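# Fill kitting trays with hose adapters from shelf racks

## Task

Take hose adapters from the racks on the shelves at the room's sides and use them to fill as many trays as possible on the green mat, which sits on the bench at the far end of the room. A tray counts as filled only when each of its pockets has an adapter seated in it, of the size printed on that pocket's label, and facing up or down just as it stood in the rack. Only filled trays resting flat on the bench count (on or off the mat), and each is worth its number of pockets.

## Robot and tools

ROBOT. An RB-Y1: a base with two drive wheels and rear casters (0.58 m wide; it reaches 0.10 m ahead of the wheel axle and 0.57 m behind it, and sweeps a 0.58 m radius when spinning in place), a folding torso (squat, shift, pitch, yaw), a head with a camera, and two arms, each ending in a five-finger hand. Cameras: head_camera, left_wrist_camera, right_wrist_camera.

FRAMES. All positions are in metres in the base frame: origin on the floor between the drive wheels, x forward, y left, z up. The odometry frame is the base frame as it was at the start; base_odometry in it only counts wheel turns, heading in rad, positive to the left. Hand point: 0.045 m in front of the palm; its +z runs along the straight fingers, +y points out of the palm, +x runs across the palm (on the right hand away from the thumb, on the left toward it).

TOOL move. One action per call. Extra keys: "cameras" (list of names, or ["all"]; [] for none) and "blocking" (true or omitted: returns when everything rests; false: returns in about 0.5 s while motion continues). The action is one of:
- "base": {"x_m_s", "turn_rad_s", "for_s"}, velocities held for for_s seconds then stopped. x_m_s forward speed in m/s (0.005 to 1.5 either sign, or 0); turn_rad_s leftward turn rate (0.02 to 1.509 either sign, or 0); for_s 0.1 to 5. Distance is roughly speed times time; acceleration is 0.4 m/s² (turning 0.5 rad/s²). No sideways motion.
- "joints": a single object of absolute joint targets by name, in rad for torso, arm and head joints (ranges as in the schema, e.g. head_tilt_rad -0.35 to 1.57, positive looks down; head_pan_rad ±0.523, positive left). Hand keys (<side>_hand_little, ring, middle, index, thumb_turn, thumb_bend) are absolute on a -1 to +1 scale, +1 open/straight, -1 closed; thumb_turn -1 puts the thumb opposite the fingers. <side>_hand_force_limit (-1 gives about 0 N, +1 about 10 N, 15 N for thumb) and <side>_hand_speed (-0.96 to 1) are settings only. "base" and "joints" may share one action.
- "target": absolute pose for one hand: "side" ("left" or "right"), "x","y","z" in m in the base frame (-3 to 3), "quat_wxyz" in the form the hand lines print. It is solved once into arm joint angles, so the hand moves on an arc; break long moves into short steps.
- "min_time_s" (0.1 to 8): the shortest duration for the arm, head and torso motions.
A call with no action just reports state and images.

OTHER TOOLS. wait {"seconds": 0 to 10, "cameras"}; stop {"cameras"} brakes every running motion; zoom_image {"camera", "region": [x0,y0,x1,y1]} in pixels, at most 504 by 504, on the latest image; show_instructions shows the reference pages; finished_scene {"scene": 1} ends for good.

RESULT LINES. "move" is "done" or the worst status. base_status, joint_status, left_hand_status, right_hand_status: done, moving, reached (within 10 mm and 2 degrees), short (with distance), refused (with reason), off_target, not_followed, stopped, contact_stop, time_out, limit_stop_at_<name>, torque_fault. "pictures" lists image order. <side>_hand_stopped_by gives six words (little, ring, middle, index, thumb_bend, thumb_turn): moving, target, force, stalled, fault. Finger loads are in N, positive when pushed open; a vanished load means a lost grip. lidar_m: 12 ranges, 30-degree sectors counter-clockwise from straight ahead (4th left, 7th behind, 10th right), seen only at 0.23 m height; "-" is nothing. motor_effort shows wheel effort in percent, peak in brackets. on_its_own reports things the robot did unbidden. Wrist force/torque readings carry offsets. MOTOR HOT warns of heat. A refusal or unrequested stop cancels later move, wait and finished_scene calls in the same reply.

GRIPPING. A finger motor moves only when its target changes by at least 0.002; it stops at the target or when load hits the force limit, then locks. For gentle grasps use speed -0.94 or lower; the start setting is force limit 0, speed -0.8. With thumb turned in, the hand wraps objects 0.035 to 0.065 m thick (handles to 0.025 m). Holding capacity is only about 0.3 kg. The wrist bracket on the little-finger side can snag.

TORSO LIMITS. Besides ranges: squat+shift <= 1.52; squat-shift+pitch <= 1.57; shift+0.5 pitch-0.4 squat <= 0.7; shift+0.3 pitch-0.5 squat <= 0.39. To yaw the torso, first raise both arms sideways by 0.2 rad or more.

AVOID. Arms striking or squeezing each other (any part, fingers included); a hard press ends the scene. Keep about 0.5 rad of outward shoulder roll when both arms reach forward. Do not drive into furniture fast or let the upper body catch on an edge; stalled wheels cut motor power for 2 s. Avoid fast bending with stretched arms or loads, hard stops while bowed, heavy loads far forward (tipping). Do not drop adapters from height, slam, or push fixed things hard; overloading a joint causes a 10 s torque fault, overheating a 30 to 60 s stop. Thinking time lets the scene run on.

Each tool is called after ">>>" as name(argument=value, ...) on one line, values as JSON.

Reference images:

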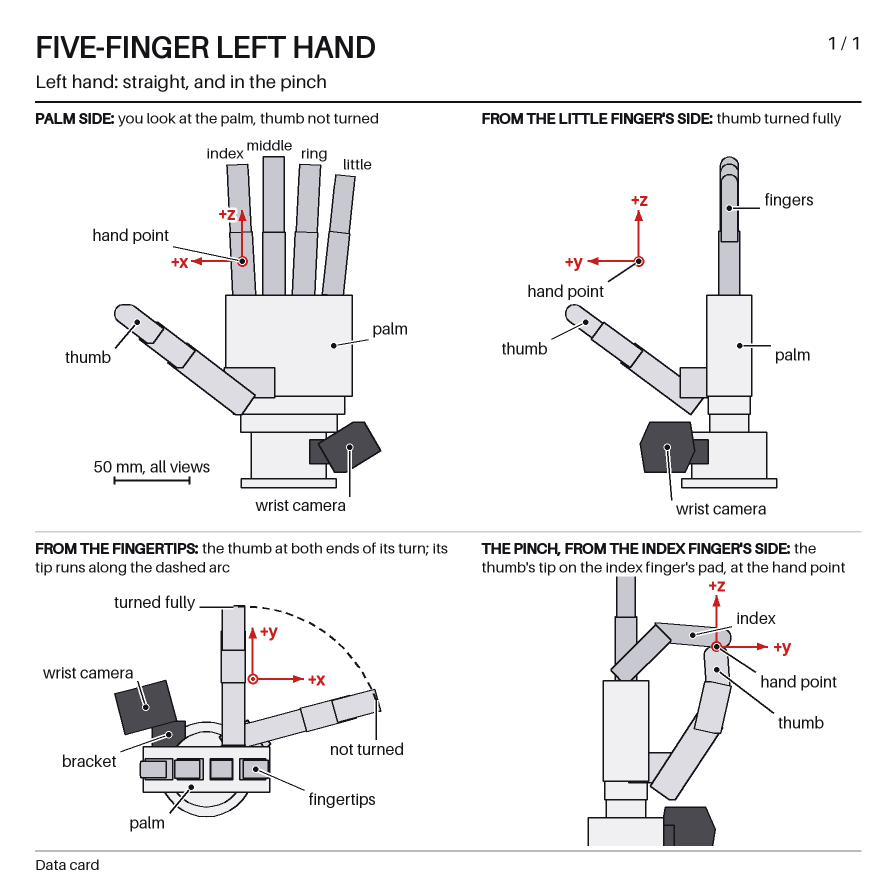

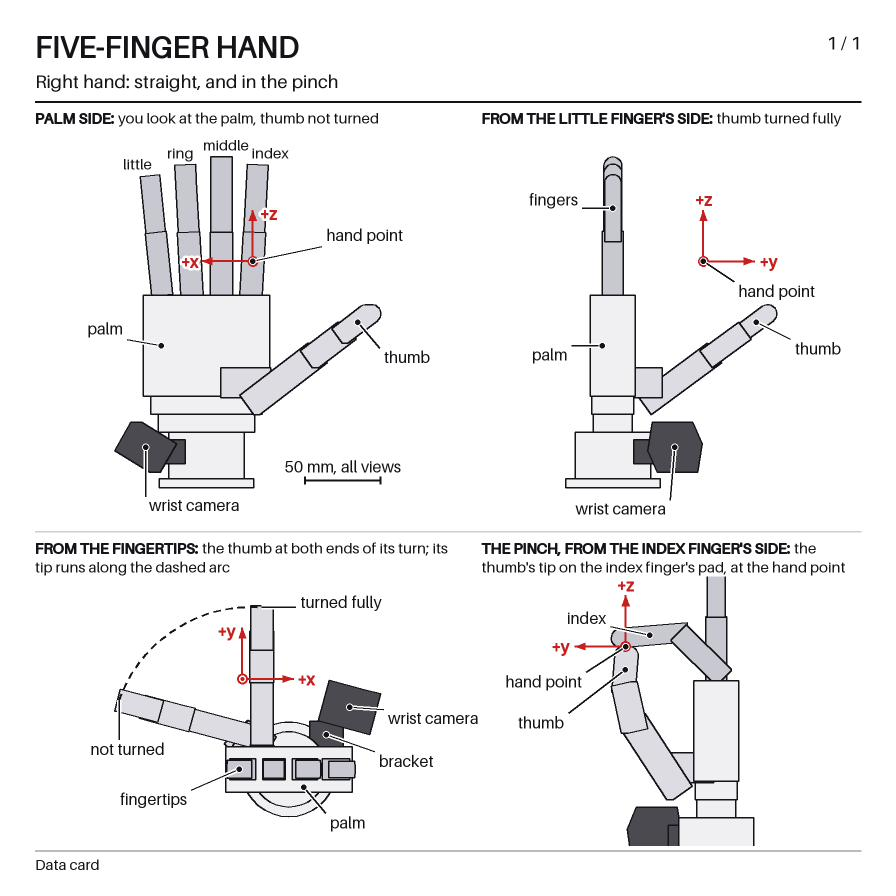

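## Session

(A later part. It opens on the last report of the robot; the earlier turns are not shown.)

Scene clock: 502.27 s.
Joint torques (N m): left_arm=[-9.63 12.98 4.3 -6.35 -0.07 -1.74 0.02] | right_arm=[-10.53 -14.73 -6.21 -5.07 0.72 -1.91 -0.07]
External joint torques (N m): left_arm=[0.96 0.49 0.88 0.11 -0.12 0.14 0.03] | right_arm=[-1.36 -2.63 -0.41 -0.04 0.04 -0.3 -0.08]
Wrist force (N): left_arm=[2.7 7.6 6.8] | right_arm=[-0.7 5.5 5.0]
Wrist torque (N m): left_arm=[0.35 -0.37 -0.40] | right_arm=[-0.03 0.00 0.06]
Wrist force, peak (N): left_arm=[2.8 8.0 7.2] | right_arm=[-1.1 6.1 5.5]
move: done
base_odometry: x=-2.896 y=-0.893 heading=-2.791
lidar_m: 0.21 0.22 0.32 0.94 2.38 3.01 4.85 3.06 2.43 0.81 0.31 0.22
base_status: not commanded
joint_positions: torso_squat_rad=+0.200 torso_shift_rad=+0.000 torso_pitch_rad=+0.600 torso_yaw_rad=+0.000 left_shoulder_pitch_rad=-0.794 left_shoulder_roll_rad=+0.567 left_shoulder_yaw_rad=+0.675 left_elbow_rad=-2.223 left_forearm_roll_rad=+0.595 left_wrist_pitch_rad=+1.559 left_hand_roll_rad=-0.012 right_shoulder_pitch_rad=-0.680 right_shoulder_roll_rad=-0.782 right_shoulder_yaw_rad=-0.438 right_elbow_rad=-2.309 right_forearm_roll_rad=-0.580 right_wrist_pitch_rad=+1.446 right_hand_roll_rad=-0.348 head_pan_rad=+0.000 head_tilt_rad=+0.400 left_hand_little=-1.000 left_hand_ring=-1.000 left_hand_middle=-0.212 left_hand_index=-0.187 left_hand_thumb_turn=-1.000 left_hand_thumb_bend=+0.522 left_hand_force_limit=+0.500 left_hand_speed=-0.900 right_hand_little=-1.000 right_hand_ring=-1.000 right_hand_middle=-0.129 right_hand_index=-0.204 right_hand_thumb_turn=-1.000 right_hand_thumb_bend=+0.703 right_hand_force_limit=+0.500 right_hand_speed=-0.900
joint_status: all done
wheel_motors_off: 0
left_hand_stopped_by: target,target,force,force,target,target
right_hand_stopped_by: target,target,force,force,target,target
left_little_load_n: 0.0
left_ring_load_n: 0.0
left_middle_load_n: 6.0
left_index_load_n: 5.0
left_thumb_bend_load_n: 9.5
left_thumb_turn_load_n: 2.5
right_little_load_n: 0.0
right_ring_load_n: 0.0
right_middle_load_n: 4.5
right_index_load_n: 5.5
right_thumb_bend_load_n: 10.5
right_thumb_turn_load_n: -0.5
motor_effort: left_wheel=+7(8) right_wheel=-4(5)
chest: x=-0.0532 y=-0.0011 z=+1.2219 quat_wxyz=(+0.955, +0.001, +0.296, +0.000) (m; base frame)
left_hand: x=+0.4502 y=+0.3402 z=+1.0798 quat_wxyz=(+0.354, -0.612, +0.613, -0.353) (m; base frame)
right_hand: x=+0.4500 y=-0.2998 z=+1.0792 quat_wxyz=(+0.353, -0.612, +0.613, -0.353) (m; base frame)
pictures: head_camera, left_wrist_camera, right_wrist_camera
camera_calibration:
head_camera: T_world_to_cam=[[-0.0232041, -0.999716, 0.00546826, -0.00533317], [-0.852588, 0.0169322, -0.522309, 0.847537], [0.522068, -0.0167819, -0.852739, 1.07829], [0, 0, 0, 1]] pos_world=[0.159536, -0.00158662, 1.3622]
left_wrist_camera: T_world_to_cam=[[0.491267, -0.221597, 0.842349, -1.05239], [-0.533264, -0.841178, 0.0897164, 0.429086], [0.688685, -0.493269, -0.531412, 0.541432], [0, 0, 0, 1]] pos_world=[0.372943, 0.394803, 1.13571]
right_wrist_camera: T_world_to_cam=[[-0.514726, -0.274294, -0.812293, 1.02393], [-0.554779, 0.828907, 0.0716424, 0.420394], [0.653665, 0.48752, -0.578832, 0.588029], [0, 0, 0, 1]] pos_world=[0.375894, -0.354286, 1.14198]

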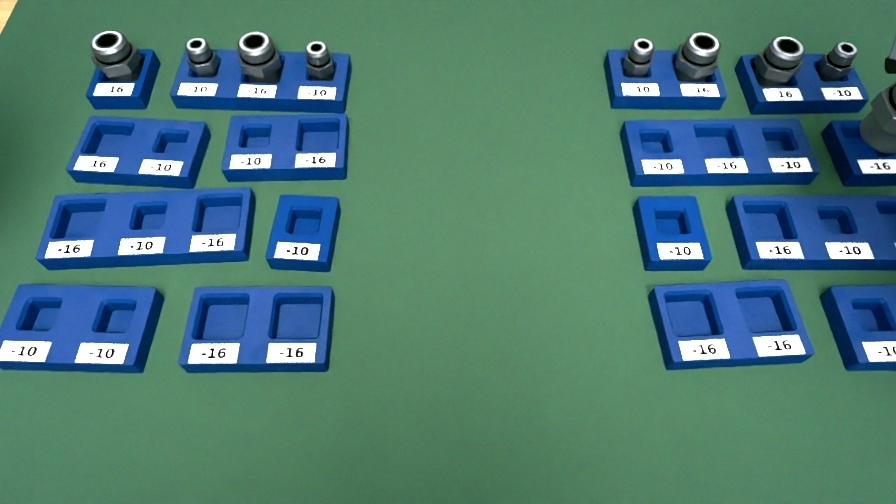

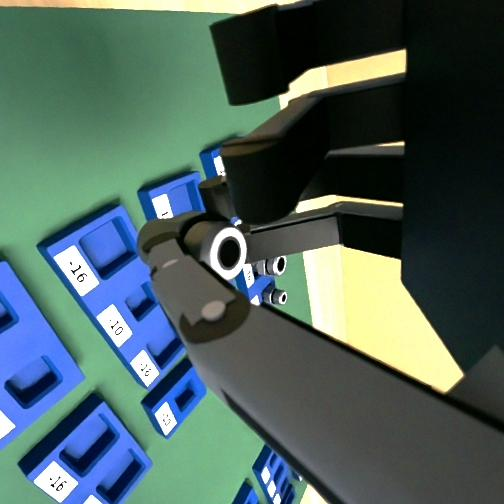

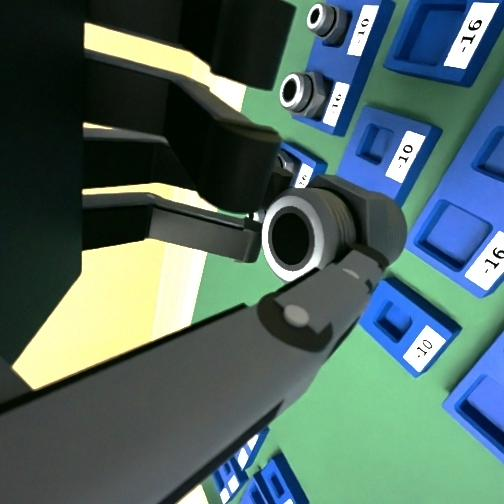

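>>> move(target={"side": "left", "x": 0.565, "y": 0.2418, "z": 1.01, "quat_wxyz": [0.3536, -0.6124, 0.6124, -0.3536]})

>>> move(target={"side": "left", "x": 0.5758, "y": 0.2418, "z": 0.968, "quat_wxyz": [0.3536, -0.6124, 0.6124, -0.3536]})

>>> move(target={"side": "right", "x": 0.545, "y": -0.2574, "z": 1.01, "quat_wxyz": [0.3536, -0.6124, 0.6124, -0.3536]})

>>> move(target={"side": "right", "x": 0.5537, "y": -0.2574, "z": 0.958, "quat_wxyz": [0.3536, -0.6124, 0.6124, -0.3536]}, cameras=["head_camera"])

>>> zoom_image(camera="head_camera", region=[120, 80, 232, 160])

>>> zoom_image(camera="head_camera", region=[660, 80, 772, 160])

Scene clock: 505.00 s.
Joint torques (N m): left_arm=[-14.88 10.24 3.27 -9.25 -0.13 -1.25 0.05] | right_arm=[-10.25 -14.62 -6.18 -5.14 0.63 -1.91 -0.03]
External joint torques (N m): left_arm=[2.11 1.13 0.74 0.02 -0.08 0.63 0.06] | right_arm=[-1.09 -2.52 -0.38 -0.12 -0.05 -0.3 -0.03]
Wrist force (N): left_arm=[2.6 7.6 6.8] | right_arm=[-0.3 5.0 4.9]
Wrist torque (N m): left_arm=[0.36 -0.35 -0.24] | right_arm=[-0.09 -0.04 0.03]
Wrist force, peak (N): left_arm=[2.2 8.3 8.0] | right_arm=[-0.6 5.5 5.6]
move: done
base_odometry: x=-2.896 y=-0.893 heading=-2.791
lidar_m: 0.21 0.22 0.31 0.93 2.37 3.00 4.84 3.07 2.45 0.82 0.30 0.22
base_status: not commanded
joint_positions: torso_squat_rad=+0.200 torso_shift_rad=+0.000 torso_pitch_rad=+0.600 torso_yaw_rad=+0.000 left_shoulder_pitch_rad=-1.016 left_shoulder_roll_rad=+0.394 left_shoulder_yaw_rad=+0.300 left_elbow_rad=-1.811 left_forearm_roll_rad=+0.198 left_wrist_pitch_rad=+1.215 left_hand_roll_rad=+0.060 right_shoulder_pitch_rad=-0.680 right_shoulder_roll_rad=-0.782 right_shoulder_yaw_rad=-0.438 right_elbow_rad=-2.309 right_forearm_roll_rad=-0.580 right_wrist_pitch_rad=+1.446 right_hand_roll_rad=-0.348 head_pan_rad=+0.000 head_tilt_rad=+0.400 left_hand_little=-1.000 left_hand_ring=-1.000 left_hand_middle=-0.212 left_hand_index=-0.187 left_hand_thumb_turn=-1.000 left_hand_thumb_bend=+0.522 left_hand_force_limit=+0.500 left_hand_speed=-0.900 right_hand_little=-1.000 right_hand_ring=-1.000 right_hand_middle=-0.129 right_hand_index=-0.204 right_hand_thumb_turn=-1.000 right_hand_thumb_bend=+0.703 right_hand_force_limit=+0.500 right_hand_speed=-0.900
joint_status: all done
wheel_motors_off: 0
left_hand_stopped_by: target,target,force,force,target,target
right_hand_stopped_by: target,target,force,force,target,target
left_little_load_n: 0.0
left_ring_load_n: 0.0
left_middle_load_n: 6.0
left_index_load_n: 5.0
left_thumb_bend_load_n: 9.0
left_thumb_turn_load_n: 3.0
right_little_load_n: 0.0
right_ring_load_n: 0.0
right_middle_load_n: 4.5
right_index_load_n: 5.5
right_thumb_bend_load_n: 10.5
right_thumb_turn_load_n: -0.5
motor_effort: left_wheel=+7(11) right_wheel=-4(5)
chest: x=-0.0532 y=-0.0012 z=+1.2219 quat_wxyz=(+0.955, +0.001, +0.296, +0.000) (m; base frame)
left_hand: x=+0.5650 y=+0.2417 z=+1.0102 quat_wxyz=(+0.354, -0.612, +0.612, -0.354) (m; base frame)
left_hand_status: reached (checked arc, planned for 0.7 s): 0 mm and 0.0 deg off.
right_hand: x=+0.4500 y=-0.2998 z=+1.0792 quat_wxyz=(+0.353, -0.612, +0.613, -0.353) (m; base frame)
pictures: none

Scene clock: 505.73 s.
Joint torques (N m): left_arm=[-14.71 8.81 1.36 -10.54 -0.16 -1.56 0.04] | right_arm=[-10.54 -14.88 -6.15 -5.14 0.69 -1.92 -0.05]
External joint torques (N m): left_arm=[2.34 -0.09 -1 -0.59 -0.16 0.32 0.05] | right_arm=[-1.38 -2.79 -0.36 -0.12 0.01 -0.31 -0.05]
Wrist force (N): left_arm=[2.8 7.3 6.8] | right_arm=[-1.0 4.4 5.3]
Wrist torque (N m): left_arm=[0.31 -0.37 -0.40] | right_arm=[-0.23 0.02 -0.01]
Wrist force, peak (N): left_arm=[3.3 8.9 7.4] | right_arm=[-1.4 5.5 5.9]
move: done
base_odometry: x=-2.896 y=-0.893 heading=-2.791
lidar_m: 0.21 0.22 0.32 0.93 2.37 3.00 4.85 3.05 2.44 0.81 0.32 0.22
base_status: not commanded
joint_positions: torso_squat_rad=+0.200 torso_shift_rad=+0.000 torso_pitch_rad=+0.600 torso_yaw_rad=+0.000 left_shoulder_pitch_rad=-0.985 left_shoulder_roll_rad=+0.363 left_shoulder_yaw_rad=+0.289 left_elbow_rad=-1.694 left_forearm_roll_rad=+0.184 left_wrist_pitch_rad=+1.061 left_hand_roll_rad=+0.037 right_shoulder_pitch_rad=-0.680 right_shoulder_roll_rad=-0.782 right_shoulder_yaw_rad=-0.438 right_elbow_rad=-2.309 right_forearm_roll_rad=-0.580 right_wrist_pitch_rad=+1.446 right_hand_roll_rad=-0.348 head_pan_rad=+0.000 head_tilt_rad=+0.400 left_hand_little=-1.000 left_hand_ring=-1.000 left_hand_middle=-0.212 left_hand_index=-0.187 left_hand_thumb_turn=-1.000 left_hand_thumb_bend=+0.522 left_hand_force_limit=+0.500 left_hand_speed=-0.900 right_hand_little=-1.000 right_hand_ring=-1.000 right_hand_middle=-0.129 right_hand_index=-0.204 right_hand_thumb_turn=-1.000 right_hand_thumb_bend=+0.703 right_hand_force_limit=+0.500 right_hand_speed=-0.900
joint_status: all done
wheel_motors_off: 0
left_hand_stopped_by: target,target,force,force,target,target
right_hand_stopped_by: target,target,force,force,target,target
left_little_load_n: 0.0
left_ring_load_n: 0.0
left_middle_load_n: 6.0
left_index_load_n: 5.0
left_thumb_bend_load_n: 9.0
left_thumb_turn_load_n: 2.5
right_little_load_n: 0.0
right_ring_load_n: 0.5
right_middle_load_n: 4.5
right_index_load_n: 5.5
right_thumb_bend_load_n: 10.5
right_thumb_turn_load_n: -0.5
motor_effort: left_wheel=+5(8) right_wheel=-4(4)
chest: x=-0.0532 y=-0.0012 z=+1.2219 quat_wxyz=(+0.955, +0.001, +0.296, +0.000) (m; base frame)
left_hand: x=+0.5752 y=+0.2419 z=+0.9684 quat_wxyz=(+0.354, -0.612, +0.612, -0.354) (m; base frame)
left_hand_status: reached (checked arc, planned for 0.4 s): 1 mm and 0.0 deg off.
right_hand: x=+0.4500 y=-0.2998 z=+1.0792 quat_wxyz=(+0.353, -0.612, +0.613, -0.353) (m; base frame)
pictures: none

Scene clock: 507.23 s.
Joint torques (N m): left_arm=[-14.88 9.52 1.58 -10.38 -0.13 -1.51 0.21] | right_arm=[-15.4 -13.57 -6.35 -7.65 0.53 -1.72 -0.07]
External joint torques (N m): left_arm=[2.18 0.62 -0.78 -0.43 -0.13 0.37 0.21] | right_arm=[-1.37 -2.8 -0.86 -0.18 -0.1 -0.09 -0.08]
Wrist force (N): left_arm=[2.7 7.5 6.9] | right_arm=[-0.7 4.7 4.4]
Wrist torque (N m): left_arm=[0.36 -0.35 -0.40] | right_arm=[-0.08 0.04 -0.03]
Wrist force, peak (N): left_arm=[2.8 7.8 7.1] | right_arm=[-1.5 6.5 5.7]
move: done
base_odometry: x=-2.896 y=-0.893 heading=-2.791
lidar_m: 0.21 0.22 0.31 0.93 2.37 2.98 4.85 3.05 2.44 0.82 0.30 0.22
base_status: not commanded
joint_positions: torso_squat_rad=+0.200 torso_shift_rad=+0.000 torso_pitch_rad=+0.600 torso_yaw_rad=+0.000 left_shoulder_pitch_rad=-0.985 left_shoulder_roll_rad=+0.363 left_shoulder_yaw_rad=+0.289 left_elbow_rad=-1.694 left_forearm_roll_rad=+0.184 left_wrist_pitch_rad=+1.061 left_hand_roll_rad=+0.037 right_shoulder_pitch_rad=-0.891 right_shoulder_roll_rad=-0.648 right_shoulder_yaw_rad=-0.144 right_elbow_rad=-1.898 right_forearm_roll_rad=-0.315 right_wrist_pitch_rad=+1.175 right_hand_roll_rad=-0.319 head_pan_rad=+0.000 head_tilt_rad=+0.400 left_hand_little=-1.000 left_hand_ring=-1.000 left_hand_middle=-0.212 left_hand_index=-0.187 left_hand_thumb_turn=-1.000 left_hand_thumb_bend=+0.522 left_hand_force_limit=+0.500 left_hand_speed=-0.900 right_hand_little=-1.000 right_hand_ring=-1.000 right_hand_middle=-0.129 right_hand_index=-0.204 right_hand_thumb_turn=-1.000 right_hand_thumb_bend=+0.703 right_hand_force_limit=+0.500 right_hand_speed=-0.900
joint_status: all done
wheel_motors_off: 0
left_hand_stopped_by: target,target,force,force,target,target
right_hand_stopped_by: target,target,force,force,target,target
left_little_load_n: 0.0
left_ring_load_n: 0.0
left_middle_load_n: 5.5
left_index_load_n: 5.0
left_thumb_bend_load_n: 9.0
left_thumb_turn_load_n: 2.5
right_little_load_n: 0.0
right_ring_load_n: 0.0
right_middle_load_n: 4.5
right_index_load_n: 5.5
right_thumb_bend_load_n: 11.0
right_thumb_turn_load_n: -0.5
motor_effort: left_wheel=+6(9) right_wheel=-4(6)
chest: x=-0.0532 y=-0.0012 z=+1.2219 quat_wxyz=(+0.955, +0.001, +0.296, +0.000) (m; base frame)
left_hand: x=+0.5752 y=+0.2419 z=+0.9684 quat_wxyz=(+0.354, -0.612, +0.612, -0.354) (m; base frame)
right_hand: x=+0.5447 y=-0.2572 z=+1.0096 quat_wxyz=(+0.353, -0.613, +0.612, -0.353) (m; base frame)
right_hand_status: reached (checked arc, planned for 0.7 s): 0 mm and 0.0 deg off.
pictures: none

Scene clock: 508.17 s.
Joint torques (N m): left_arm=[-15.27 9.4 2.68 -10.34 -0.09 -1.75 -0.12] | right_arm=[-15.77 -12.69 -5.73 -8.64 0.6 -1.8 -0.12]
External joint torques (N m): left_arm=[1.78 0.5 0.32 -0.39 -0.09 0.14 -0.11] | right_arm=[-1.87 -2.38 -0.51 -0.4 0.03 -0.16 -0.13]
Wrist force (N): left_arm=[2.7 7.5 6.9] | right_arm=[-0.7 5.8 5.3]
Wrist torque (N m): left_arm=[0.36 -0.35 -0.41] | right_arm=[0.03 -0.01 0.05]
Wrist force, peak (N): left_arm=[2.8 7.9 7.2] | right_arm=[-1.3 6.0 6.2]
move: done
base_odometry: x=-2.896 y=-0.893 heading=-2.791
lidar_m: 0.21 0.23 0.32 0.92 2.37 3.00 4.84 3.06 2.44 0.82 0.31 0.22
base_status: not commanded
joint_positions: torso_squat_rad=+0.200 torso_shift_rad=+0.000 torso_pitch_rad=+0.600 torso_yaw_rad=+0.000 left_shoulder_pitch_rad=-0.985 left_shoulder_roll_rad=+0.363 left_shoulder_yaw_rad=+0.289 left_elbow_rad=-1.694 left_forearm_roll_rad=+0.184 left_wrist_pitch_rad=+1.061 left_hand_roll_rad=+0.037 right_shoulder_pitch_rad=-0.846 right_shoulder_roll_rad=-0.590 right_shoulder_yaw_rad=-0.111 right_elbow_rad=-1.778 right_forearm_roll_rad=-0.263 right_wrist_pitch_rad=+1.003 right_hand_roll_rad=-0.297 head_pan_rad=+0.000 head_tilt_rad=+0.400 left_hand_little=-1.000 left_hand_ring=-1.000 left_hand_middle=-0.212 left_hand_index=-0.187 left_hand_thumb_turn=-1.000 left_hand_thumb_bend=+0.522 left_hand_force_limit=+0.500 left_hand_speed=-0.900 right_hand_little=-1.000 right_hand_ring=-1.000 right_hand_middle=-0.129 right_hand_index=-0.204 right_hand_thumb_turn=-1.000 right_hand_thumb_bend=+0.703 right_hand_force_limit=+0.500 right_hand_speed=-0.900
joint_status: all done
wheel_motors_off: 0
left_hand_stopped_by: target,target,force,force,target,target
right_hand_stopped_by: target,target,force,force,target,target
left_little_load_n: 0.0
left_ring_load_n: 0.0
left_middle_load_n: 6.0
left_index_load_n: 5.0
left_thumb_bend_load_n: 9.0
left_thumb_turn_load_n: 2.5
right_little_load_n: 0.0
right_ring_load_n: 0.0
right_middle_load_n: 4.5
right_index_load_n: 5.5
right_thumb_bend_load_n: 10.5
right_thumb_turn_load_n: -0.5
motor_effort: left_wheel=+8(10) right_wheel=-4(5)
chest: x=-0.0532 y=-0.0012 z=+1.2219 quat_wxyz=(+0.955, +0.001, +0.296, +0.000) (m; base frame)
left_hand: x=+0.5752 y=+0.2419 z=+0.9684 quat_wxyz=(+0.354, -0.612, +0.612, -0.354) (m; base frame)
right_hand: x=+0.5526 y=-0.2574 z=+0.9579 quat_wxyz=(+0.353, -0.613, +0.613, -0.353) (m; base frame)
right_hand_status: reached (checked arc, planned for 0.4 s): 1 mm and 0.1 deg off.
pictures: head_camera
camera_calibration:
head_camera: T_world_to_cam=[[-0.0231519, -0.999717, 0.0053811, -0.00532286], [-0.852517, 0.016931, -0.522425, 0.847684], [0.522186, -0.0166826, -0.852668, 1.07817], [0, 0, 0, 1]] pos_world=[0.159536, -0.00168674, 1.3622]

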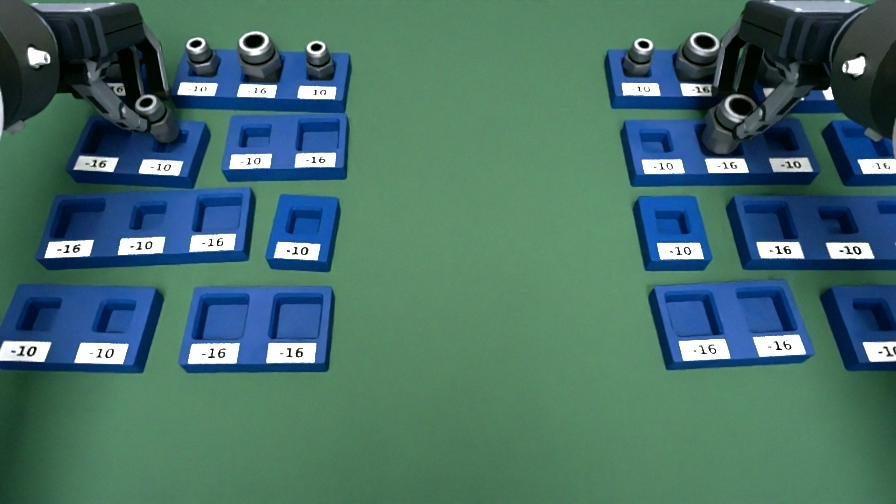

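Scaled by 4.500 from the camera's 896x504 image, which has a finer 1280x720 frame.

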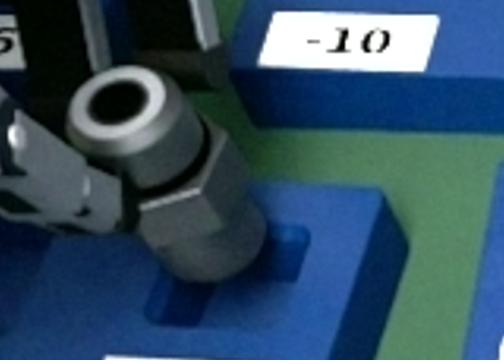

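Scaled by 4.500 from the camera's 896x504 image, which has a finer 1280x720 frame.

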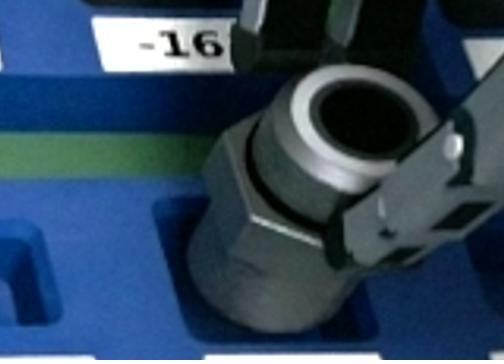

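>>> move(target={"side": "left", "x": 0.5738, "y": 0.2411, "z": 0.958, "quat_wxyz": [0.3536, -0.6124, 0.6124, -0.3536]})

>>> move(target={"side": "left", "x": 0.5738, "y": 0.2411, "z": 0.9492, "quat_wxyz": [0.3536, -0.6124, 0.6124, -0.3536]})

>>> move(target={"side": "right", "x": 0.5561, "y": -0.2567, "z": 0.949, "quat_wxyz": [0.3536, -0.6124, 0.6124, -0.3536]})

>>> move(target={"side": "right", "x": 0.5561, "y": -0.2567, "z": 0.9405, "quat_wxyz": [0.3536, -0.6124, 0.6124, -0.3536]}, cameras=["head_camera"])

>>> zoom_image(camera="head_camera", region=[120, 80, 232, 160])

>>> zoom_image(camera="head_camera", region=[660, 80, 772, 160])

Scene clock: 509.40 s.
Joint torques (N m): left_arm=[-14.63 8.88 1.9 -10.53 -0.3 -1.69 -0.07] | right_arm=[-15.61 -12.62 -5.63 -8.51 0.58 -2 -0.1]
External joint torques (N m): left_arm=[2.23 0.14 -0.42 -0.47 -0.3 0.19 -0.06] | right_arm=[-1.71 -2.32 -0.41 -0.27 0 -0.37 -0.11]
Wrist force (N): left_arm=[2.8 7.4 6.8] | right_arm=[-0.4 5.3 5.6]
Wrist torque (N m): left_arm=[0.34 -0.37 -0.41] | right_arm=[-0.08 -0.06 0.04]
Wrist force, peak (N): left_arm=[3.5 8.7 6.6] | right_arm=[-0.4 5.3 5.6]
move: done
base_odometry: x=-2.896 y=-0.893 heading=-2.791
lidar_m: 0.21 0.22 0.31 0.92 2.36 3.00 4.84 3.06 2.45 0.81 0.30 0.22
base_status: not commanded
joint_positions: torso_squat_rad=+0.200 torso_shift_rad=+0.000 torso_pitch_rad=+0.600 torso_yaw_rad=+0.000 left_shoulder_pitch_rad=-0.968 left_shoulder_roll_rad=+0.353 left_shoulder_yaw_rad=+0.285 left_elbow_rad=-1.684 left_forearm_roll_rad=+0.180 left_wrist_pitch_rad=+1.032 left_hand_roll_rad=+0.035 right_shoulder_pitch_rad=-0.846 right_shoulder_roll_rad=-0.590 right_shoulder_yaw_rad=-0.111 right_elbow_rad=-1.778 right_forearm_roll_rad=-0.263 right_wrist_pitch_rad=+1.003 right_hand_roll_rad=-0.297 head_pan_rad=+0.000 head_tilt_rad=+0.400 left_hand_little=-1.000 left_hand_ring=-1.000 left_hand_middle=-0.212 left_hand_index=-0.187 left_hand_thumb_turn=-1.000 left_hand_thumb_bend=+0.522 left_hand_force_limit=+0.500 left_hand_speed=-0.900 right_hand_little=-1.000 right_hand_ring=-1.000 right_hand_middle=-0.129 right_hand_index=-0.204 right_hand_thumb_turn=-1.000 right_hand_thumb_bend=+0.703 right_hand_force_limit=+0.500 right_hand_speed=-0.900
joint_status: all done
wheel_motors_off: 0
left_hand_stopped_by: target,target,force,force,target,target
right_hand_stopped_by: target,target,force,force,target,target
left_little_load_n: 0.0
left_ring_load_n: 0.0
left_middle_load_n: 6.0
left_index_load_n: 5.0
left_thumb_bend_load_n: 9.0
left_thumb_turn_load_n: 2.5
right_little_load_n: 0.0
right_ring_load_n: 0.0
right_middle_load_n: 4.5
right_index_load_n: 5.5
right_thumb_bend_load_n: 10.5
right_thumb_turn_load_n: -0.5
motor_effort: left_wheel=+8(9) right_wheel=-5(5)
chest: x=-0.0532 y=-0.0012 z=+1.2219 quat_wxyz=(+0.955, +0.001, +0.296, +0.000) (m; base frame)
left_hand: x=+0.5735 y=+0.2412 z=+0.9583 quat_wxyz=(+0.354, -0.612, +0.612, -0.353) (m; base frame)
left_hand_status: reached (checked arc, planned for 0.2 s): 0 mm and 0.0 deg off.
right_hand: x=+0.5526 y=-0.2574 z=+0.9579 quat_wxyz=(+0.353, -0.613, +0.613, -0.353) (m; base frame)
pictures: none

Scene clock: 509.93 s.
Joint torques (N m): left_arm=[-13.52 8.41 1.71 -10.13 -0.02 -1.49 0.02] | right_arm=[-15.28 -12.68 -5.46 -8.41 0.69 -1.82 -0.1]
External joint torques (N m): left_arm=[3.25 -0.25 -0.58 0.02 -0.04 0.39 0.03] | right_arm=[-1.38 -2.38 -0.24 -0.16 0.11 -0.19 -0.11]
Wrist force (N): left_arm=[2.6 7.4 6.7] | right_arm=[-0.2 4.5 4.9]
Wrist torque (N m): left_arm=[0.35 -0.35 -0.40] | right_arm=[-0.17 -0.12 0.04]
Wrist force, peak (N): left_arm=[2.8 8.8 7.5] | right_arm=[-1.7 5.8 5.3]
move: done
base_odometry: x=-2.896 y=-0.893 heading=-2.791
lidar_m: 0.21 0.23 0.31 0.92 2.38 3.00 4.84 3.06 2.45 0.83 0.31 0.21
base_status: not commanded
joint_positions: torso_squat_rad=+0.200 torso_shift_rad=+0.000 torso_pitch_rad=+0.600 torso_yaw_rad=+0.000 left_shoulder_pitch_rad=-0.957 left_shoulder_roll_rad=+0.346 left_shoulder_yaw_rad=+0.283 left_elbow_rad=-1.667 left_forearm_roll_rad=+0.179 left_wrist_pitch_rad=+1.002 left_hand_roll_rad=+0.031 right_shoulder_pitch_rad=-0.846 right_shoulder_roll_rad=-0.590 right_shoulder_yaw_rad=-0.111 right_elbow_rad=-1.778 right_forearm_roll_rad=-0.263 right_wrist_pitch_rad=+1.003 right_hand_roll_rad=-0.297 head_pan_rad=+0.000 head_tilt_rad=+0.400 left_hand_little=-1.000 left_hand_ring=-1.000 left_hand_middle=-0.212 left_hand_index=-0.187 left_hand_thumb_turn=-1.000 left_hand_thumb_bend=+0.522 left_hand_force_limit=+0.500 left_hand_speed=-0.900 right_hand_little=-1.000 right_hand_ring=-1.000 right_hand_middle=-0.129 right_hand_index=-0.204 right_hand_thumb_turn=-1.000 right_hand_thumb_bend=+0.703 right_hand_force_limit=+0.500 right_hand_speed=-0.900
joint_status: all done
wheel_motors_off: 0
left_hand_stopped_by: target,target,force,force,target,target
right_hand_stopped_by: target,target,force,force,target,target
left_little_load_n: 0.0
left_ring_load_n: 0.0
left_middle_load_n: 5.5
left_index_load_n: 5.5
left_thumb_bend_load_n: 9.0
left_thumb_turn_load_n: 2.5
right_little_load_n: 0.0
right_ring_load_n: 0.0
right_middle_load_n: 4.5
right_index_load_n: 5.5
right_thumb_bend_load_n: 10.5
right_thumb_turn_load_n: -0.5
motor_effort: left_wheel=+8(9) right_wheel=-4(5)
chest: x=-0.0532 y=-0.0012 z=+1.2219 quat_wxyz=(+0.955, +0.001, +0.296, +0.000) (m; base frame)
left_hand: x=+0.5735 y=+0.2412 z=+0.9496 quat_wxyz=(+0.354, -0.612, +0.612, -0.354) (m; base frame)
left_hand_status: reached (checked arc, planned for 0.2 s): 1 mm and 0.0 deg off.
right_hand: x=+0.5526 y=-0.2574 z=+0.9579 quat_wxyz=(+0.353, -0.613, +0.613, -0.353) (m; base frame)
pictures: none

Scene clock: 510.63 s.
Joint torques (N m): left_arm=[-14.46 8.72 1.84 -10.23 -0.11 -1.56 -0.12] | right_arm=[-15.45 -12 -5.25 -8.66 0.45 -1.99 -0.09]
External joint torques (N m): left_arm=[2.32 0.06 -0.45 -0.07 -0.12 0.32 -0.11] | right_arm=[-1.47 -1.78 -0.1 -0.29 -0.12 -0.36 -0.1]
Wrist force (N): left_arm=[2.7 7.3 6.7] | right_arm=[-0.2 4.7 5.7]
Wrist torque (N m): left_arm=[0.31 -0.37 -0.39] | right_arm=[-0.21 -0.15 0.04]
Wrist force, peak (N): left_arm=[2.6 7.5 7.3] | right_arm=[0.4 5.9 6.0]
move: done
base_odometry: x=-2.896 y=-0.893 heading=-2.791
lidar_m: 0.20 0.21 0.31 0.94 2.37 2.99 4.84 3.06 2.44 0.82 0.31 0.22
base_status: not commanded
joint_positions: torso_squat_rad=+0.200 torso_shift_rad=+0.000 torso_pitch_rad=+0.600 torso_yaw_rad=+0.000 left_shoulder_pitch_rad=-0.957 left_shoulder_roll_rad=+0.346 left_shoulder_yaw_rad=+0.283 left_elbow_rad=-1.667 left_forearm_roll_rad=+0.179 left_wrist_pitch_rad=+1.002 left_hand_roll_rad=+0.031 right_shoulder_pitch_rad=-0.846 right_shoulder_roll_rad=-0.580 right_shoulder_yaw_rad=-0.103 right_elbow_rad=-1.747 right_forearm_roll_rad=-0.254 right_wrist_pitch_rad=+0.971 right_hand_roll_rad=-0.293 head_pan_rad=+0.000 head_tilt_rad=+0.400 left_hand_little=-1.000 left_hand_ring=-1.000 left_hand_middle=-0.212 left_hand_index=-0.187 left_hand_thumb_turn=-1.000 left_hand_thumb_bend=+0.522 left_hand_force_limit=+0.500 left_hand_speed=-0.900 right_hand_little=-1.000 right_hand_ring=-1.000 right_hand_middle=-0.129 right_hand_index=-0.204 right_hand_thumb_turn=-1.000 right_hand_thumb_bend=+0.703 right_hand_force_limit=+0.500 right_hand_speed=-0.900
joint_status: all done
wheel_motors_off: 0
left_hand_stopped_by: target,target,force,force,target,target
right_hand_stopped_by: target,target,force,force,target,target
left_little_load_n: 0.0
left_ring_load_n: 0.0
left_middle_load_n: 5.5
left_index_load_n: 5.5
left_thumb_bend_load_n: 8.5
left_thumb_turn_load_n: 2.5
right_little_load_n: 0.0
right_ring_load_n: 0.0
right_middle_load_n: 5.0
right_index_load_n: 5.5
right_thumb_bend_load_n: 10.5
right_thumb_turn_load_n: 0.0
motor_effort: left_wheel=+6(9) right_wheel=-5(5)
chest: x=-0.0532 y=-0.0012 z=+1.2219 quat_wxyz=(+0.955, +0.001, +0.296, +0.000) (m; base frame)
left_hand: x=+0.5735 y=+0.2411 z=+0.9496 quat_wxyz=(+0.354, -0.612, +0.612, -0.354) (m; base frame)
right_hand: x=+0.5553 y=-0.2567 z=+0.9488 quat_wxyz=(+0.353, -0.613, +0.613, -0.353) (m; base frame)
right_hand_status: reached (checked arc, planned for 0.2 s): 1 mm and 0.1 deg off.
pictures: none

Scene clock: 511.33 s.
Joint torques (N m): left_arm=[-14.71 8.52 2.23 -10.2 -0.12 -1.69 -0.18] | right_arm=[-12.26 -10.73 -4.22 -6.5 0.3 -0.83 -0.04]
External joint torques (N m): left_arm=[2.06 -0.14 -0.06 -0.04 -0.13 0.19 -0.17] | right_arm=[1.68 -0.58 0.87 1.96 -0.25 0.8 -0.05]
Wrist force (N): left_arm=[2.7 7.5 7.0] | right_arm=[-0.2 -1.1 1.7]
Wrist torque (N m): left_arm=[0.34 -0.35 -0.39] | right_arm=[-0.26 0.06 -0.04]
Wrist force, peak (N): left_arm=[2.7 7.7 6.9] | right_arm=[-0.8 5.3 5.2]
move: done
base_odometry: x=-2.896 y=-0.893 heading=-2.791
lidar_m: 0.21 0.23 0.32 0.92 2.37 2.99 4.84 3.07 2.45 0.82 0.30 0.23
base_status: not commanded
joint_positions: torso_squat_rad=+0.200 torso_shift_rad=+0.000 torso_pitch_rad=+0.600 torso_yaw_rad=+0.000 left_shoulder_pitch_rad=-0.957 left_shoulder_roll_rad=+0.346 left_shoulder_yaw_rad=+0.283 left_elbow_rad=-1.667 left_forearm_roll_rad=+0.179 left_wrist_pitch_rad=+1.002 left_hand_roll_rad=+0.031 right_shoulder_pitch_rad=-0.839 right_shoulder_roll_rad=-0.572 right_shoulder_yaw_rad=-0.099 right_elbow_rad=-1.728 right_forearm_roll_rad=-0.247 right_wrist_pitch_rad=+0.942 right_hand_roll_rad=-0.291 head_pan_rad=+0.000 head_tilt_rad=+0.400 left_hand_little=-1.000 left_hand_ring=-1.000 left_hand_middle=-0.212 left_hand_index=-0.187 left_hand_thumb_turn=-1.000 left_hand_thumb_bend=+0.522 left_hand_force_limit=+0.500 left_hand_speed=-0.900 right_hand_little=-1.000 right_hand_ring=-1.000 right_hand_middle=-0.129 right_hand_index=-0.204 right_hand_thumb_turn=-1.000 right_hand_thumb_bend=+0.703 right_hand_force_limit=+0.500 right_hand_speed=-0.900
joint_status: all done
wheel_motors_off: 0
left_hand_stopped_by: target,target,force,force,target,target
right_hand_stopped_by: target,target,force,force,target,target
left_little_load_n: 0.0
left_ring_load_n: 0.0
left_middle_load_n: 6.0
left_index_load_n: 5.0
left_thumb_bend_load_n: 9.0
left_thumb_turn_load_n: 2.5
right_little_load_n: 0.0
right_ring_load_n: 0.0
right_middle_load_n: 5.0
right_index_load_n: 6.5
right_thumb_bend_load_n: 9.5
right_thumb_turn_load_n: -1.0
motor_effort: left_wheel=+5(9) right_wheel=-5(6)
chest: x=-0.0533 y=-0.0012 z=+1.2219 quat_wxyz=(+0.955, +0.001, +0.295, +0.000) (m; base frame)
left_hand: x=+0.5734 y=+0.2411 z=+0.9497 quat_wxyz=(+0.354, -0.612, +0.612, -0.354) (m; base frame)
right_hand: x=+0.5559 y=-0.2566 z=+0.9412 quat_wxyz=(+0.354, -0.612, +0.612, -0.354) (m; base frame)
right_hand_status: reached (checked arc, planned for 0.2 s): 1 mm and 0.0 deg off.
pictures: head_camera
camera_calibration:
head_camera: T_world_to_cam=[[-0.0231519, -0.999718, 0.00537624, -0.00532142], [-0.852401, 0.0169298, -0.522615, 0.847806], [0.522376, -0.0166823, -0.852552, 1.07817], [0, 0, 0, 1]] pos_world=[0.159335, -0.00168674, 1.3623]

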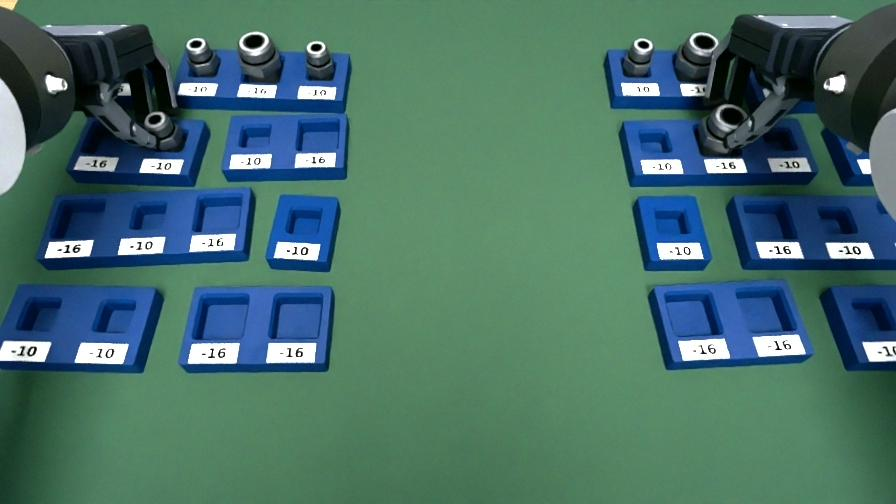

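Scaled by 4.500 from the camera's 896x504 image, which has a finer 1280x720 frame.

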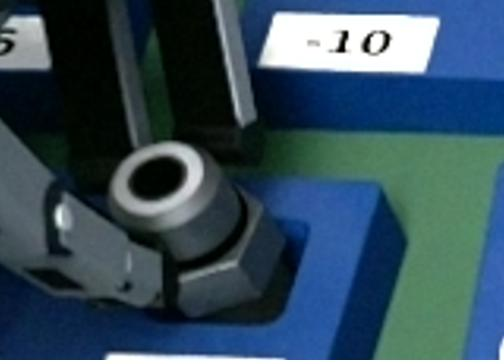

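Scaled by 4.500 from the camera's 896x504 image, which has a finer 1280x720 frame.

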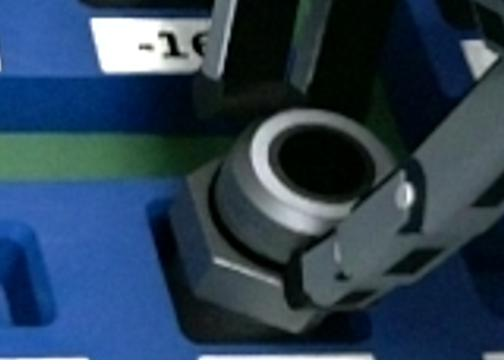

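>>> move(target={"side": "left", "x": 0.5738, "y": 0.2411, "z": 0.9476, "quat_wxyz": [0.3536, -0.6124, 0.6124, -0.3536]})

>>> move(joints={"left_hand_index": 0.2, "left_hand_middle": 0.2, "left_hand_thumb_bend": 0.85, "left_hand_speed": -0.7, "right_hand_index": 0.2, "right_hand_middle": 0.2, "right_hand_thumb_bend": 0.9, "right_hand_speed": -0.7})

>>> move(target={"side": "left", "x": 0.566, "y": 0.2411, "z": 1.01, "quat_wxyz": [0.3536, -0.6124, 0.6124, -0.3536]})

>>> move(target={"side": "right", "x": 0.548, "y": -0.2567, "z": 1.01, "quat_wxyz": [0.3536, -0.6124, 0.6124, -0.3536]})

>>> move(joints={"left_shoulder_pitch_rad": -0.794, "left_shoulder_roll_rad": 0.567, "left_shoulder_yaw_rad": 0.675, "left_elbow_rad": -2.223, "left_forearm_roll_rad": 0.595, "left_wrist_pitch_rad": 1.559, "left_hand_roll_rad": -0.012, "right_shoulder_pitch_rad": -0.68, "right_shoulder_roll_rad": -0.782, "right_shoulder_yaw_rad": -0.438, "right_elbow_rad": -2.309, "right_forearm_roll_rad": -0.58, "right_wrist_pitch_rad": 1.446, "right_hand_roll_rad": -0.348, "left_hand_index": 0.1, "left_hand_middle": 0.1, "left_hand_thumb_bend": 0.76, "right_hand_index": 0.1, "right_hand_middle": 0.1, "right_hand_thumb_bend": 0.76, "left_hand_speed": 0.0, "right_hand_speed": 0.0}, cameras=["head_camera"])

>>> zoom_image(camera="head_camera", region=[60, 80, 270, 200])

>>> zoom_image(camera="head_camera", region=[610, 80, 896, 243])

Scene clock: 512.57 s.
Joint torques (N m): left_arm=[-13.26 8.05 1.22 -8.44 0.02 -1.18 -0.1] | right_arm=[-12.51 -10.8 -4.61 -6.71 0.29 -0.9 -0.03]
External joint torques (N m): left_arm=[3.53 -0.61 -1.07 1.74 0.01 0.7 -0.09] | right_arm=[1.44 -0.65 0.47 1.74 -0.27 0.74 -0.03]
Wrist force (N): left_arm=[3.3 2.4 1.9] | right_arm=[0.0 1.1 3.9]
Wrist torque (N m): left_arm=[0.15 -0.42 -0.40] | right_arm=[-0.11 -0.01 -0.07]
Wrist force, peak (N): left_arm=[2.7 7.8 7.0] | right_arm=[-0.2 0.8 4.9]
move: done
base_odometry: x=-2.896 y=-0.893 heading=-2.791
lidar_m: 0.20 0.23 0.31 0.93 2.37 3.00 4.84 3.06 2.44 0.82 0.30 0.22
base_status: not commanded
joint_positions: torso_squat_rad=+0.200 torso_shift_rad=+0.000 torso_pitch_rad=+0.600 torso_yaw_rad=+0.000 left_shoulder_pitch_rad=-0.957 left_shoulder_roll_rad=+0.345 left_shoulder_yaw_rad=+0.283 left_elbow_rad=-1.661 left_forearm_roll_rad=+0.179 left_wrist_pitch_rad=+0.994 left_hand_roll_rad=+0.030 right_shoulder_pitch_rad=-0.839 right_shoulder_roll_rad=-0.572 right_shoulder_yaw_rad=-0.099 right_elbow_rad=-1.728 right_forearm_roll_rad=-0.247 right_wrist_pitch_rad=+0.942 right_hand_roll_rad=-0.291 head_pan_rad=+0.000 head_tilt_rad=+0.400 left_hand_little=-1.000 left_hand_ring=-1.000 left_hand_middle=-0.212 left_hand_index=-0.187 left_hand_thumb_turn=-1.000 left_hand_thumb_bend=+0.522 left_hand_force_limit=+0.500 left_hand_speed=-0.900 right_hand_little=-1.000 right_hand_ring=-1.000 right_hand_middle=-0.129 right_hand_index=-0.204 right_hand_thumb_turn=-1.000 right_hand_thumb_bend=+0.703 right_hand_force_limit=+0.500 right_hand_speed=-0.900
joint_status: all done
wheel_motors_off: 0
left_hand_stopped_by: target,target,force,force,target,target
right_hand_stopped_by: target,target,force,force,target,target
left_little_load_n: 0.0
left_ring_load_n: 0.0
left_middle_load_n: 5.0
left_index_load_n: 6.0
left_thumb_bend_load_n: 8.0
left_thumb_turn_load_n: 3.5
right_little_load_n: 0.0
right_ring_load_n: 0.0
right_middle_load_n: 5.0
right_index_load_n: 6.0
right_thumb_bend_load_n: 10.0
right_thumb_turn_load_n: -0.5
motor_effort: left_wheel=+9(9) right_wheel=-5(5)
chest: x=-0.0534 y=-0.0012 z=+1.2220 quat_wxyz=(+0.955, +0.001, +0.295, +0.000) (m; base frame)
left_hand: x=+0.5741 y=+0.2412 z=+0.9484 quat_wxyz=(+0.354, -0.612, +0.612, -0.354) (m; base frame)
left_hand_status: reached (checked arc, planned for 0.1 s): 1 mm and 0.1 deg off.
right_hand: x=+0.5559 y=-0.2567 z=+0.9412 quat_wxyz=(+0.354, -0.612, +0.612, -0.354) (m; base frame)
pictures: none

Scene clock: 513.83 s.
Joint torques (N m): left_arm=[-12.57 8.08 1.47 -9.25 -0.31 -1.48 -0.09] | right_arm=[-13.33 -10.91 -4.15 -7.59 0.3 -1.28 0.04]
External joint torques (N m): left_arm=[4.23 -0.58 -0.81 0.93 -0.33 0.4 -0.09] | right_arm=[0.61 -0.75 0.94 0.87 -0.26 0.36 0.03]
Wrist force (N): left_arm=[2.9 6.5 6.4] | right_arm=[-0.7 3.1 4.2]
Wrist torque (N m): left_arm=[0.30 -0.40 -0.39] | right_arm=[-0.16 -0.01 -0.01]
Wrist force, peak (N): left_arm=[2.9 6.8 6.4] | right_arm=[-0.6 3.3 4.9]
move: done
base_odometry: x=-2.896 y=-0.893 heading=-2.791
lidar_m: 0.21 0.22 0.31 0.92 2.38 3.00 4.85 3.05 2.43 0.81 0.30 0.22
base_status: not commanded
joint_positions: torso_squat_rad=+0.200 torso_shift_rad=+0.000 torso_pitch_rad=+0.600 torso_yaw_rad=+0.000 left_shoulder_pitch_rad=-0.957 left_shoulder_roll_rad=+0.345 left_shoulder_yaw_rad=+0.283 left_elbow_rad=-1.661 left_forearm_roll_rad=+0.179 left_wrist_pitch_rad=+0.995 left_hand_roll_rad=+0.030 right_shoulder_pitch_rad=-0.839 right_shoulder_roll_rad=-0.572 right_shoulder_yaw_rad=-0.099 right_elbow_rad=-1.728 right_forearm_roll_rad=-0.247 right_wrist_pitch_rad=+0.942 right_hand_roll_rad=-0.291 head_pan_rad=+0.000 head_tilt_rad=+0.400 left_hand_little=-1.000 left_hand_ring=-1.000 left_hand_middle=+0.200 left_hand_index=+0.200 left_hand_thumb_turn=-1.000 left_hand_thumb_bend=+0.850 left_hand_force_limit=+0.500 left_hand_speed=-0.700 right_hand_little=-1.000 right_hand_ring=-1.000 right_hand_middle=+0.200 right_hand_index=+0.200 right_hand_thumb_turn=-1.000 right_hand_thumb_bend=+0.900 right_hand_force_limit=+0.500 right_hand_speed=-0.700
joint_status: all done
wheel_motors_off: 0
left_hand_stopped_by: target,target,target,target,target,target
right_hand_stopped_by: target,target,target,target,target,target
left_little_load_n: 0.0
left_ring_load_n: 0.0
left_middle_load_n: 0.0
left_index_load_n: 0.0
left_thumb_bend_load_n: 0.0
left_thumb_turn_load_n: 0.0
right_little_load_n: 0.0
right_ring_load_n: 0.0
right_middle_load_n: 0.0
right_index_load_n: 0.0
right_thumb_bend_load_n: 0.0
right_thumb_turn_load_n: 0.0
motor_effort: left_wheel=+8(9) right_wheel=-4(5)
chest: x=-0.0534 y=-0.0012 z=+1.2220 quat_wxyz=(+0.955, +0.001, +0.295, +0.000) (m; base frame)
left_hand: x=+0.5740 y=+0.2412 z=+0.9483 quat_wxyz=(+0.354, -0.612, +0.612, -0.354) (m; base frame)
right_hand: x=+0.5557 y=-0.2568 z=+0.9410 quat_wxyz=(+0.354, -0.612, +0.612, -0.354) (m; base frame)
pictures: none

Scene clock: 514.60 s.
Joint torques (N m): left_arm=[-13.83 9.08 2.99 -8.93 0.02 -1.67 0.29] | right_arm=[-14.18 -11.53 -4.74 -7.82 0.51 -1.52 -0.11]
External joint torques (N m): left_arm=[3.25 -0.03 0.46 0.37 0.07 0.22 0.3] | right_arm=[-0.24 -1.38 0.35 0.64 -0.04 0.12 -0.12]
Wrist force (N): left_arm=[2.9 6.8 6.5] | right_arm=[-0.2 3.6 4.2]
Wrist torque (N m): left_arm=[0.33 -0.40 -0.22] | right_arm=[-0.09 -0.09 0.03]
Wrist force, peak (N): left_arm=[2.7 8.4 7.2] | right_arm=[-1.0 4.0 4.2]
move: done
base_odometry: x=-2.896 y=-0.893 heading=-2.791
lidar_m: 0.21 0.23 0.31 0.92 2.37 3.00 4.84 3.07 2.45 0.81 0.30 0.22
base_status: not commanded
joint_positions: torso_squat_rad=+0.200 torso_shift_rad=+0.000 torso_pitch_rad=+0.600 torso_yaw_rad=+0.000 left_shoulder_pitch_rad=-1.020 left_shoulder_roll_rad=+0.394 left_shoulder_yaw_rad=+0.298 left_elbow_rad=-1.802 left_forearm_roll_rad=+0.196 left_wrist_pitch_rad=+1.209 left_hand_roll_rad=+0.061 right_shoulder_pitch_rad=-0.839 right_shoulder_roll_rad=-0.571 right_shoulder_yaw_rad=-0.099 right_elbow_rad=-1.728 right_forearm_roll_rad=-0.247 right_wrist_pitch_rad=+0.942 right_hand_roll_rad=-0.291 head_pan_rad=+0.000 head_tilt_rad=+0.400 left_hand_little=-1.000 left_hand_ring=-1.000 left_hand_middle=+0.200 left_hand_index=+0.200 left_hand_thumb_turn=-1.000 left_hand_thumb_bend=+0.850 left_hand_force_limit=+0.500 left_hand_speed=-0.700 right_hand_little=-1.000 right_hand_ring=-1.000 right_hand_middle=+0.200 right_hand_index=+0.200 right_hand_thumb_turn=-1.000 right_hand_thumb_bend=+0.900 right_hand_force_limit=+0.500 right_hand_speed=-0.700
joint_status: all done
wheel_motors_off: 0
left_hand_stopped_by: target,target,target,target,target,target
right_hand_stopped_by: target,target,target,target,target,target
left_little_load_n: 0.0
left_ring_load_n: 0.0
left_middle_load_n: 0.0
left_index_load_n: 0.0
left_thumb_bend_load_n: 0.0
left_thumb_turn_load_n: 0.0
right_little_load_n: 0.0
right_ring_load_n: 0.0
right_middle_load_n: 0.0
right_index_load_n: 0.0
right_thumb_bend_load_n: 0.0
right_thumb_turn_load_n: 0.0
motor_effort: left_wheel=+6(8) right_wheel=-5(5)
chest: x=-0.0534 y=-0.0012 z=+1.2219 quat_wxyz=(+0.955, +0.001, +0.295, +0.000) (m; base frame)
left_hand: x=+0.5666 y=+0.2411 z=+1.0098 quat_wxyz=(+0.354, -0.612, +0.612, -0.354) (m; base frame)
left_hand_status: reached (checked arc, planned for 0.4 s): 1 mm and 0.1 deg off.
right_hand: x=+0.5556 y=-0.2567 z=+0.9407 quat_wxyz=(+0.353, -0.612, +0.612, -0.354) (m; base frame)
pictures: none

Scene clock: 515.40 s.
Joint torques (N m): left_arm=[-14.91 9.15 3.14 -9.44 -0.13 -1.77 0.17] | right_arm=[-14.32 -12 -5.43 -6.77 0.46 -1.68 -0.32]
External joint torques (N m): left_arm=[2.17 0.04 0.61 -0.14 -0.08 0.11 0.17] | right_arm=[-0.1 -1.23 0.03 0.76 -0.17 -0.05 -0.33]
Wrist force (N): left_arm=[2.7 6.7 6.5] | right_arm=[-0.4 3.0 3.7]
Wrist torque (N m): left_arm=[0.30 -0.38 -0.22] | right_arm=[-0.15 0.00 -0.20]
Wrist force, peak (N): left_arm=[2.7 7.1 6.6] | right_arm=[-1.0 4.9 4.3]
move: done
base_odometry: x=-2.896 y=-0.893 heading=-2.791
lidar_m: 0.21 0.22 0.32 0.95 2.39 3.00 4.84 3.06 2.44 0.82 0.31 0.22
base_status: not commanded
joint_positions: torso_squat_rad=+0.200 torso_shift_rad=+0.000 torso_pitch_rad=+0.600 torso_yaw_rad=+0.000 left_shoulder_pitch_rad=-1.020 left_shoulder_roll_rad=+0.394 left_shoulder_yaw_rad=+0.298 left_elbow_rad=-1.802 left_forearm_roll_rad=+0.196 left_wrist_pitch_rad=+1.209 left_hand_roll_rad=+0.061 right_shoulder_pitch_rad=-0.902 right_shoulder_roll_rad=-0.645 right_shoulder_yaw_rad=-0.140 right_elbow_rad=-1.881 right_forearm_roll_rad=-0.312 right_wrist_pitch_rad=+1.166 right_hand_roll_rad=-0.315 head_pan_rad=+0.000 head_tilt_rad=+0.400 left_hand_little=-1.000 left_hand_ring=-1.000 left_hand_middle=+0.200 left_hand_index=+0.200 left_hand_thumb_turn=-1.000 left_hand_thumb_bend=+0.850 left_hand_force_limit=+0.500 left_hand_speed=-0.700 right_hand_little=-1.000 right_hand_ring=-1.000 right_hand_middle=+0.200 right_hand_index=+0.200 right_hand_thumb_turn=-1.000 right_hand_thumb_bend=+0.900 right_hand_force_limit=+0.500 right_hand_speed=-0.700
joint_status: all done
wheel_motors_off: 0
left_hand_stopped_by: target,target,target,target,target,target
right_hand_stopped_by: target,target,target,target,target,target
left_little_load_n: 0.0
left_ring_load_n: 0.0
left_middle_load_n: 0.0
left_index_load_n: 0.0
left_thumb_bend_load_n: 0.0
left_thumb_turn_load_n: 0.0
right_little_load_n: 0.0
right_ring_load_n: 0.0
right_middle_load_n: 0.0
right_index_load_n: 0.0
right_thumb_bend_load_n: 0.0
right_thumb_turn_load_n: 0.0
motor_effort: left_wheel=+6(8) right_wheel=-4(5)
chest: x=-0.0533 y=-0.0012 z=+1.2219 quat_wxyz=(+0.955, +0.001, +0.295, +0.000) (m; base frame)
left_hand: x=+0.5666 y=+0.2411 z=+1.0098 quat_wxyz=(+0.354, -0.612, +0.612, -0.354) (m; base frame)
right_hand: x=+0.5485 y=-0.2566 z=+1.0094 quat_wxyz=(+0.354, -0.612, +0.612, -0.354) (m; base frame)
right_hand_status: reached (checked arc, planned for 0.5 s): 1 mm and 0.1 deg off.
pictures: none

Scene clock: 516.50 s.
Joint torques (N m): left_arm=[-8.23 12.29 3.5 -6.57 -0.28 -1.81 -0.12] | right_arm=[-9.61 -13.89 -4.94 -4.51 0.79 -1.65 -0.3]
External joint torques (N m): left_arm=[2.37 -0.2 0.08 -0.11 -0.33 0.07 -0.12] | right_arm=[-0.44 -1.79 0.86 0.52 0.11 -0.04 -0.31]
Wrist force (N): left_arm=[2.5 6.8 6.6] | right_arm=[-0.6 2.7 3.8]
Wrist torque (N m): left_arm=[0.32 -0.32 -0.40] | right_arm=[-0.22 0.02 -0.18]
Wrist force, peak (N): left_arm=[2.9 7.7 7.3] | right_arm=[-1.6 4.1 4.6]
move: done
base_odometry: x=-2.896 y=-0.893 heading=-2.791
lidar_m: 0.21 0.22 0.31 0.92 2.37 3.01 4.85 3.06 2.45 0.81 0.30 0.22
base_status: not commanded
joint_positions: torso_squat_rad=+0.200 torso_shift_rad=+0.000 torso_pitch_rad=+0.600 torso_yaw_rad=+0.000 left_shoulder_pitch_rad=-0.794 left_shoulder_roll_rad=+0.567 left_shoulder_yaw_rad=+0.675 left_elbow_rad=-2.223 left_forearm_roll_rad=+0.595 left_wrist_pitch_rad=+1.559 left_hand_roll_rad=-0.012 right_shoulder_pitch_rad=-0.680 right_shoulder_roll_rad=-0.782 right_shoulder_yaw_rad=-0.438 right_elbow_rad=-2.309 right_forearm_roll_rad=-0.580 right_wrist_pitch_rad=+1.446 right_hand_roll_rad=-0.348 head_pan_rad=+0.000 head_tilt_rad=+0.400 left_hand_little=-1.000 left_hand_ring=-1.000 left_hand_middle=+0.100 left_hand_index=+0.100 left_hand_thumb_turn=-1.000 left_hand_thumb_bend=+0.760 left_hand_force_limit=+0.500 left_hand_speed=+0.000 right_hand_little=-1.000 right_hand_ring=-1.000 right_hand_middle=+0.100 right_hand_index=+0.100 right_hand_thumb_turn=-1.000 right_hand_thumb_bend=+0.760 right_hand_force_limit=+0.500 right_hand_speed=+0.000
joint_status: all done
wheel_motors_off: 0
left_hand_stopped_by: target,target,target,target,target,target
right_hand_stopped_by: target,target,target,target,target,target
left_little_load_n: 0.0
left_ring_load_n: 0.0
left_middle_load_n: 0.0
left_index_load_n: 0.0
left_thumb_bend_load_n: 0.0
left_thumb_turn_load_n: 0.0
right_little_load_n: 0.0
right_ring_load_n: 0.0
right_middle_load_n: 0.0
right_index_load_n: 0.0
right_thumb_bend_load_n: 0.0
right_thumb_turn_load_n: 0.0
motor_effort: left_wheel=+8(9) right_wheel=-4(5)
chest: x=-0.0533 y=-0.0012 z=+1.2219 quat_wxyz=(+0.955, +0.001, +0.295, +0.000) (m; base frame)
left_hand: x=+0.4501 y=+0.3402 z=+1.0801 quat_wxyz=(+0.354, -0.612, +0.613, -0.353) (m; base frame)
right_hand: x=+0.4500 y=-0.2998 z=+1.0796 quat_wxyz=(+0.353, -0.612, +0.613, -0.353) (m; base frame)
pictures: head_camera
camera_calibration:
head_camera: T_world_to_cam=[[-0.0231519, -0.999718, 0.00537624, -0.00532142], [-0.852401, 0.0169298, -0.522615, 0.847806], [0.522376, -0.0166823, -0.852552, 1.07817], [0, 0, 0, 1]] pos_world=[0.159335, -0.00168674, 1.3623]

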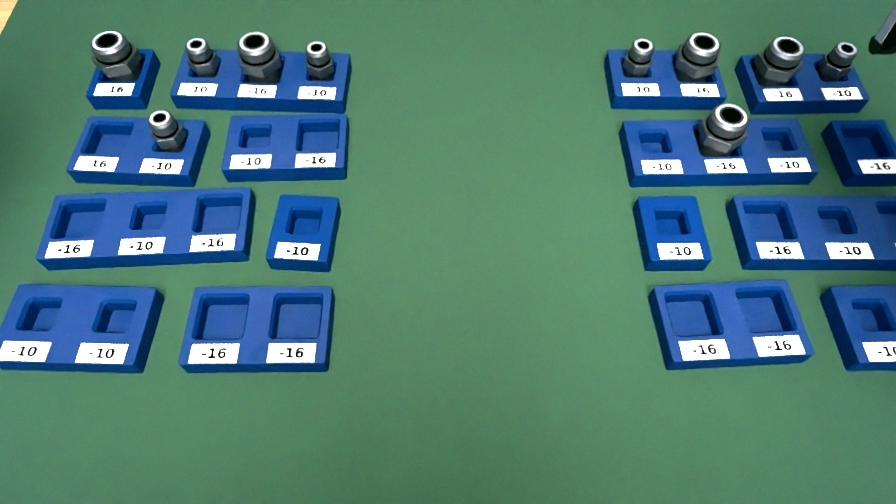

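Scaled by 2.400 from the camera's 896x504 image, which has a finer 1280x720 frame.

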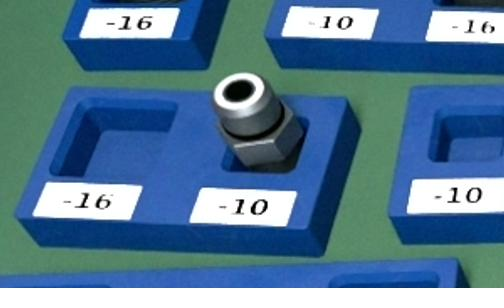

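Scaled by 1.762 from the camera's 896x504 image, which has a finer 1280x720 frame.

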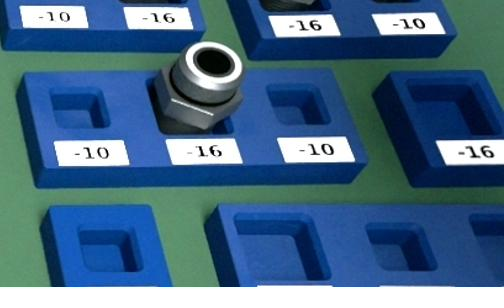

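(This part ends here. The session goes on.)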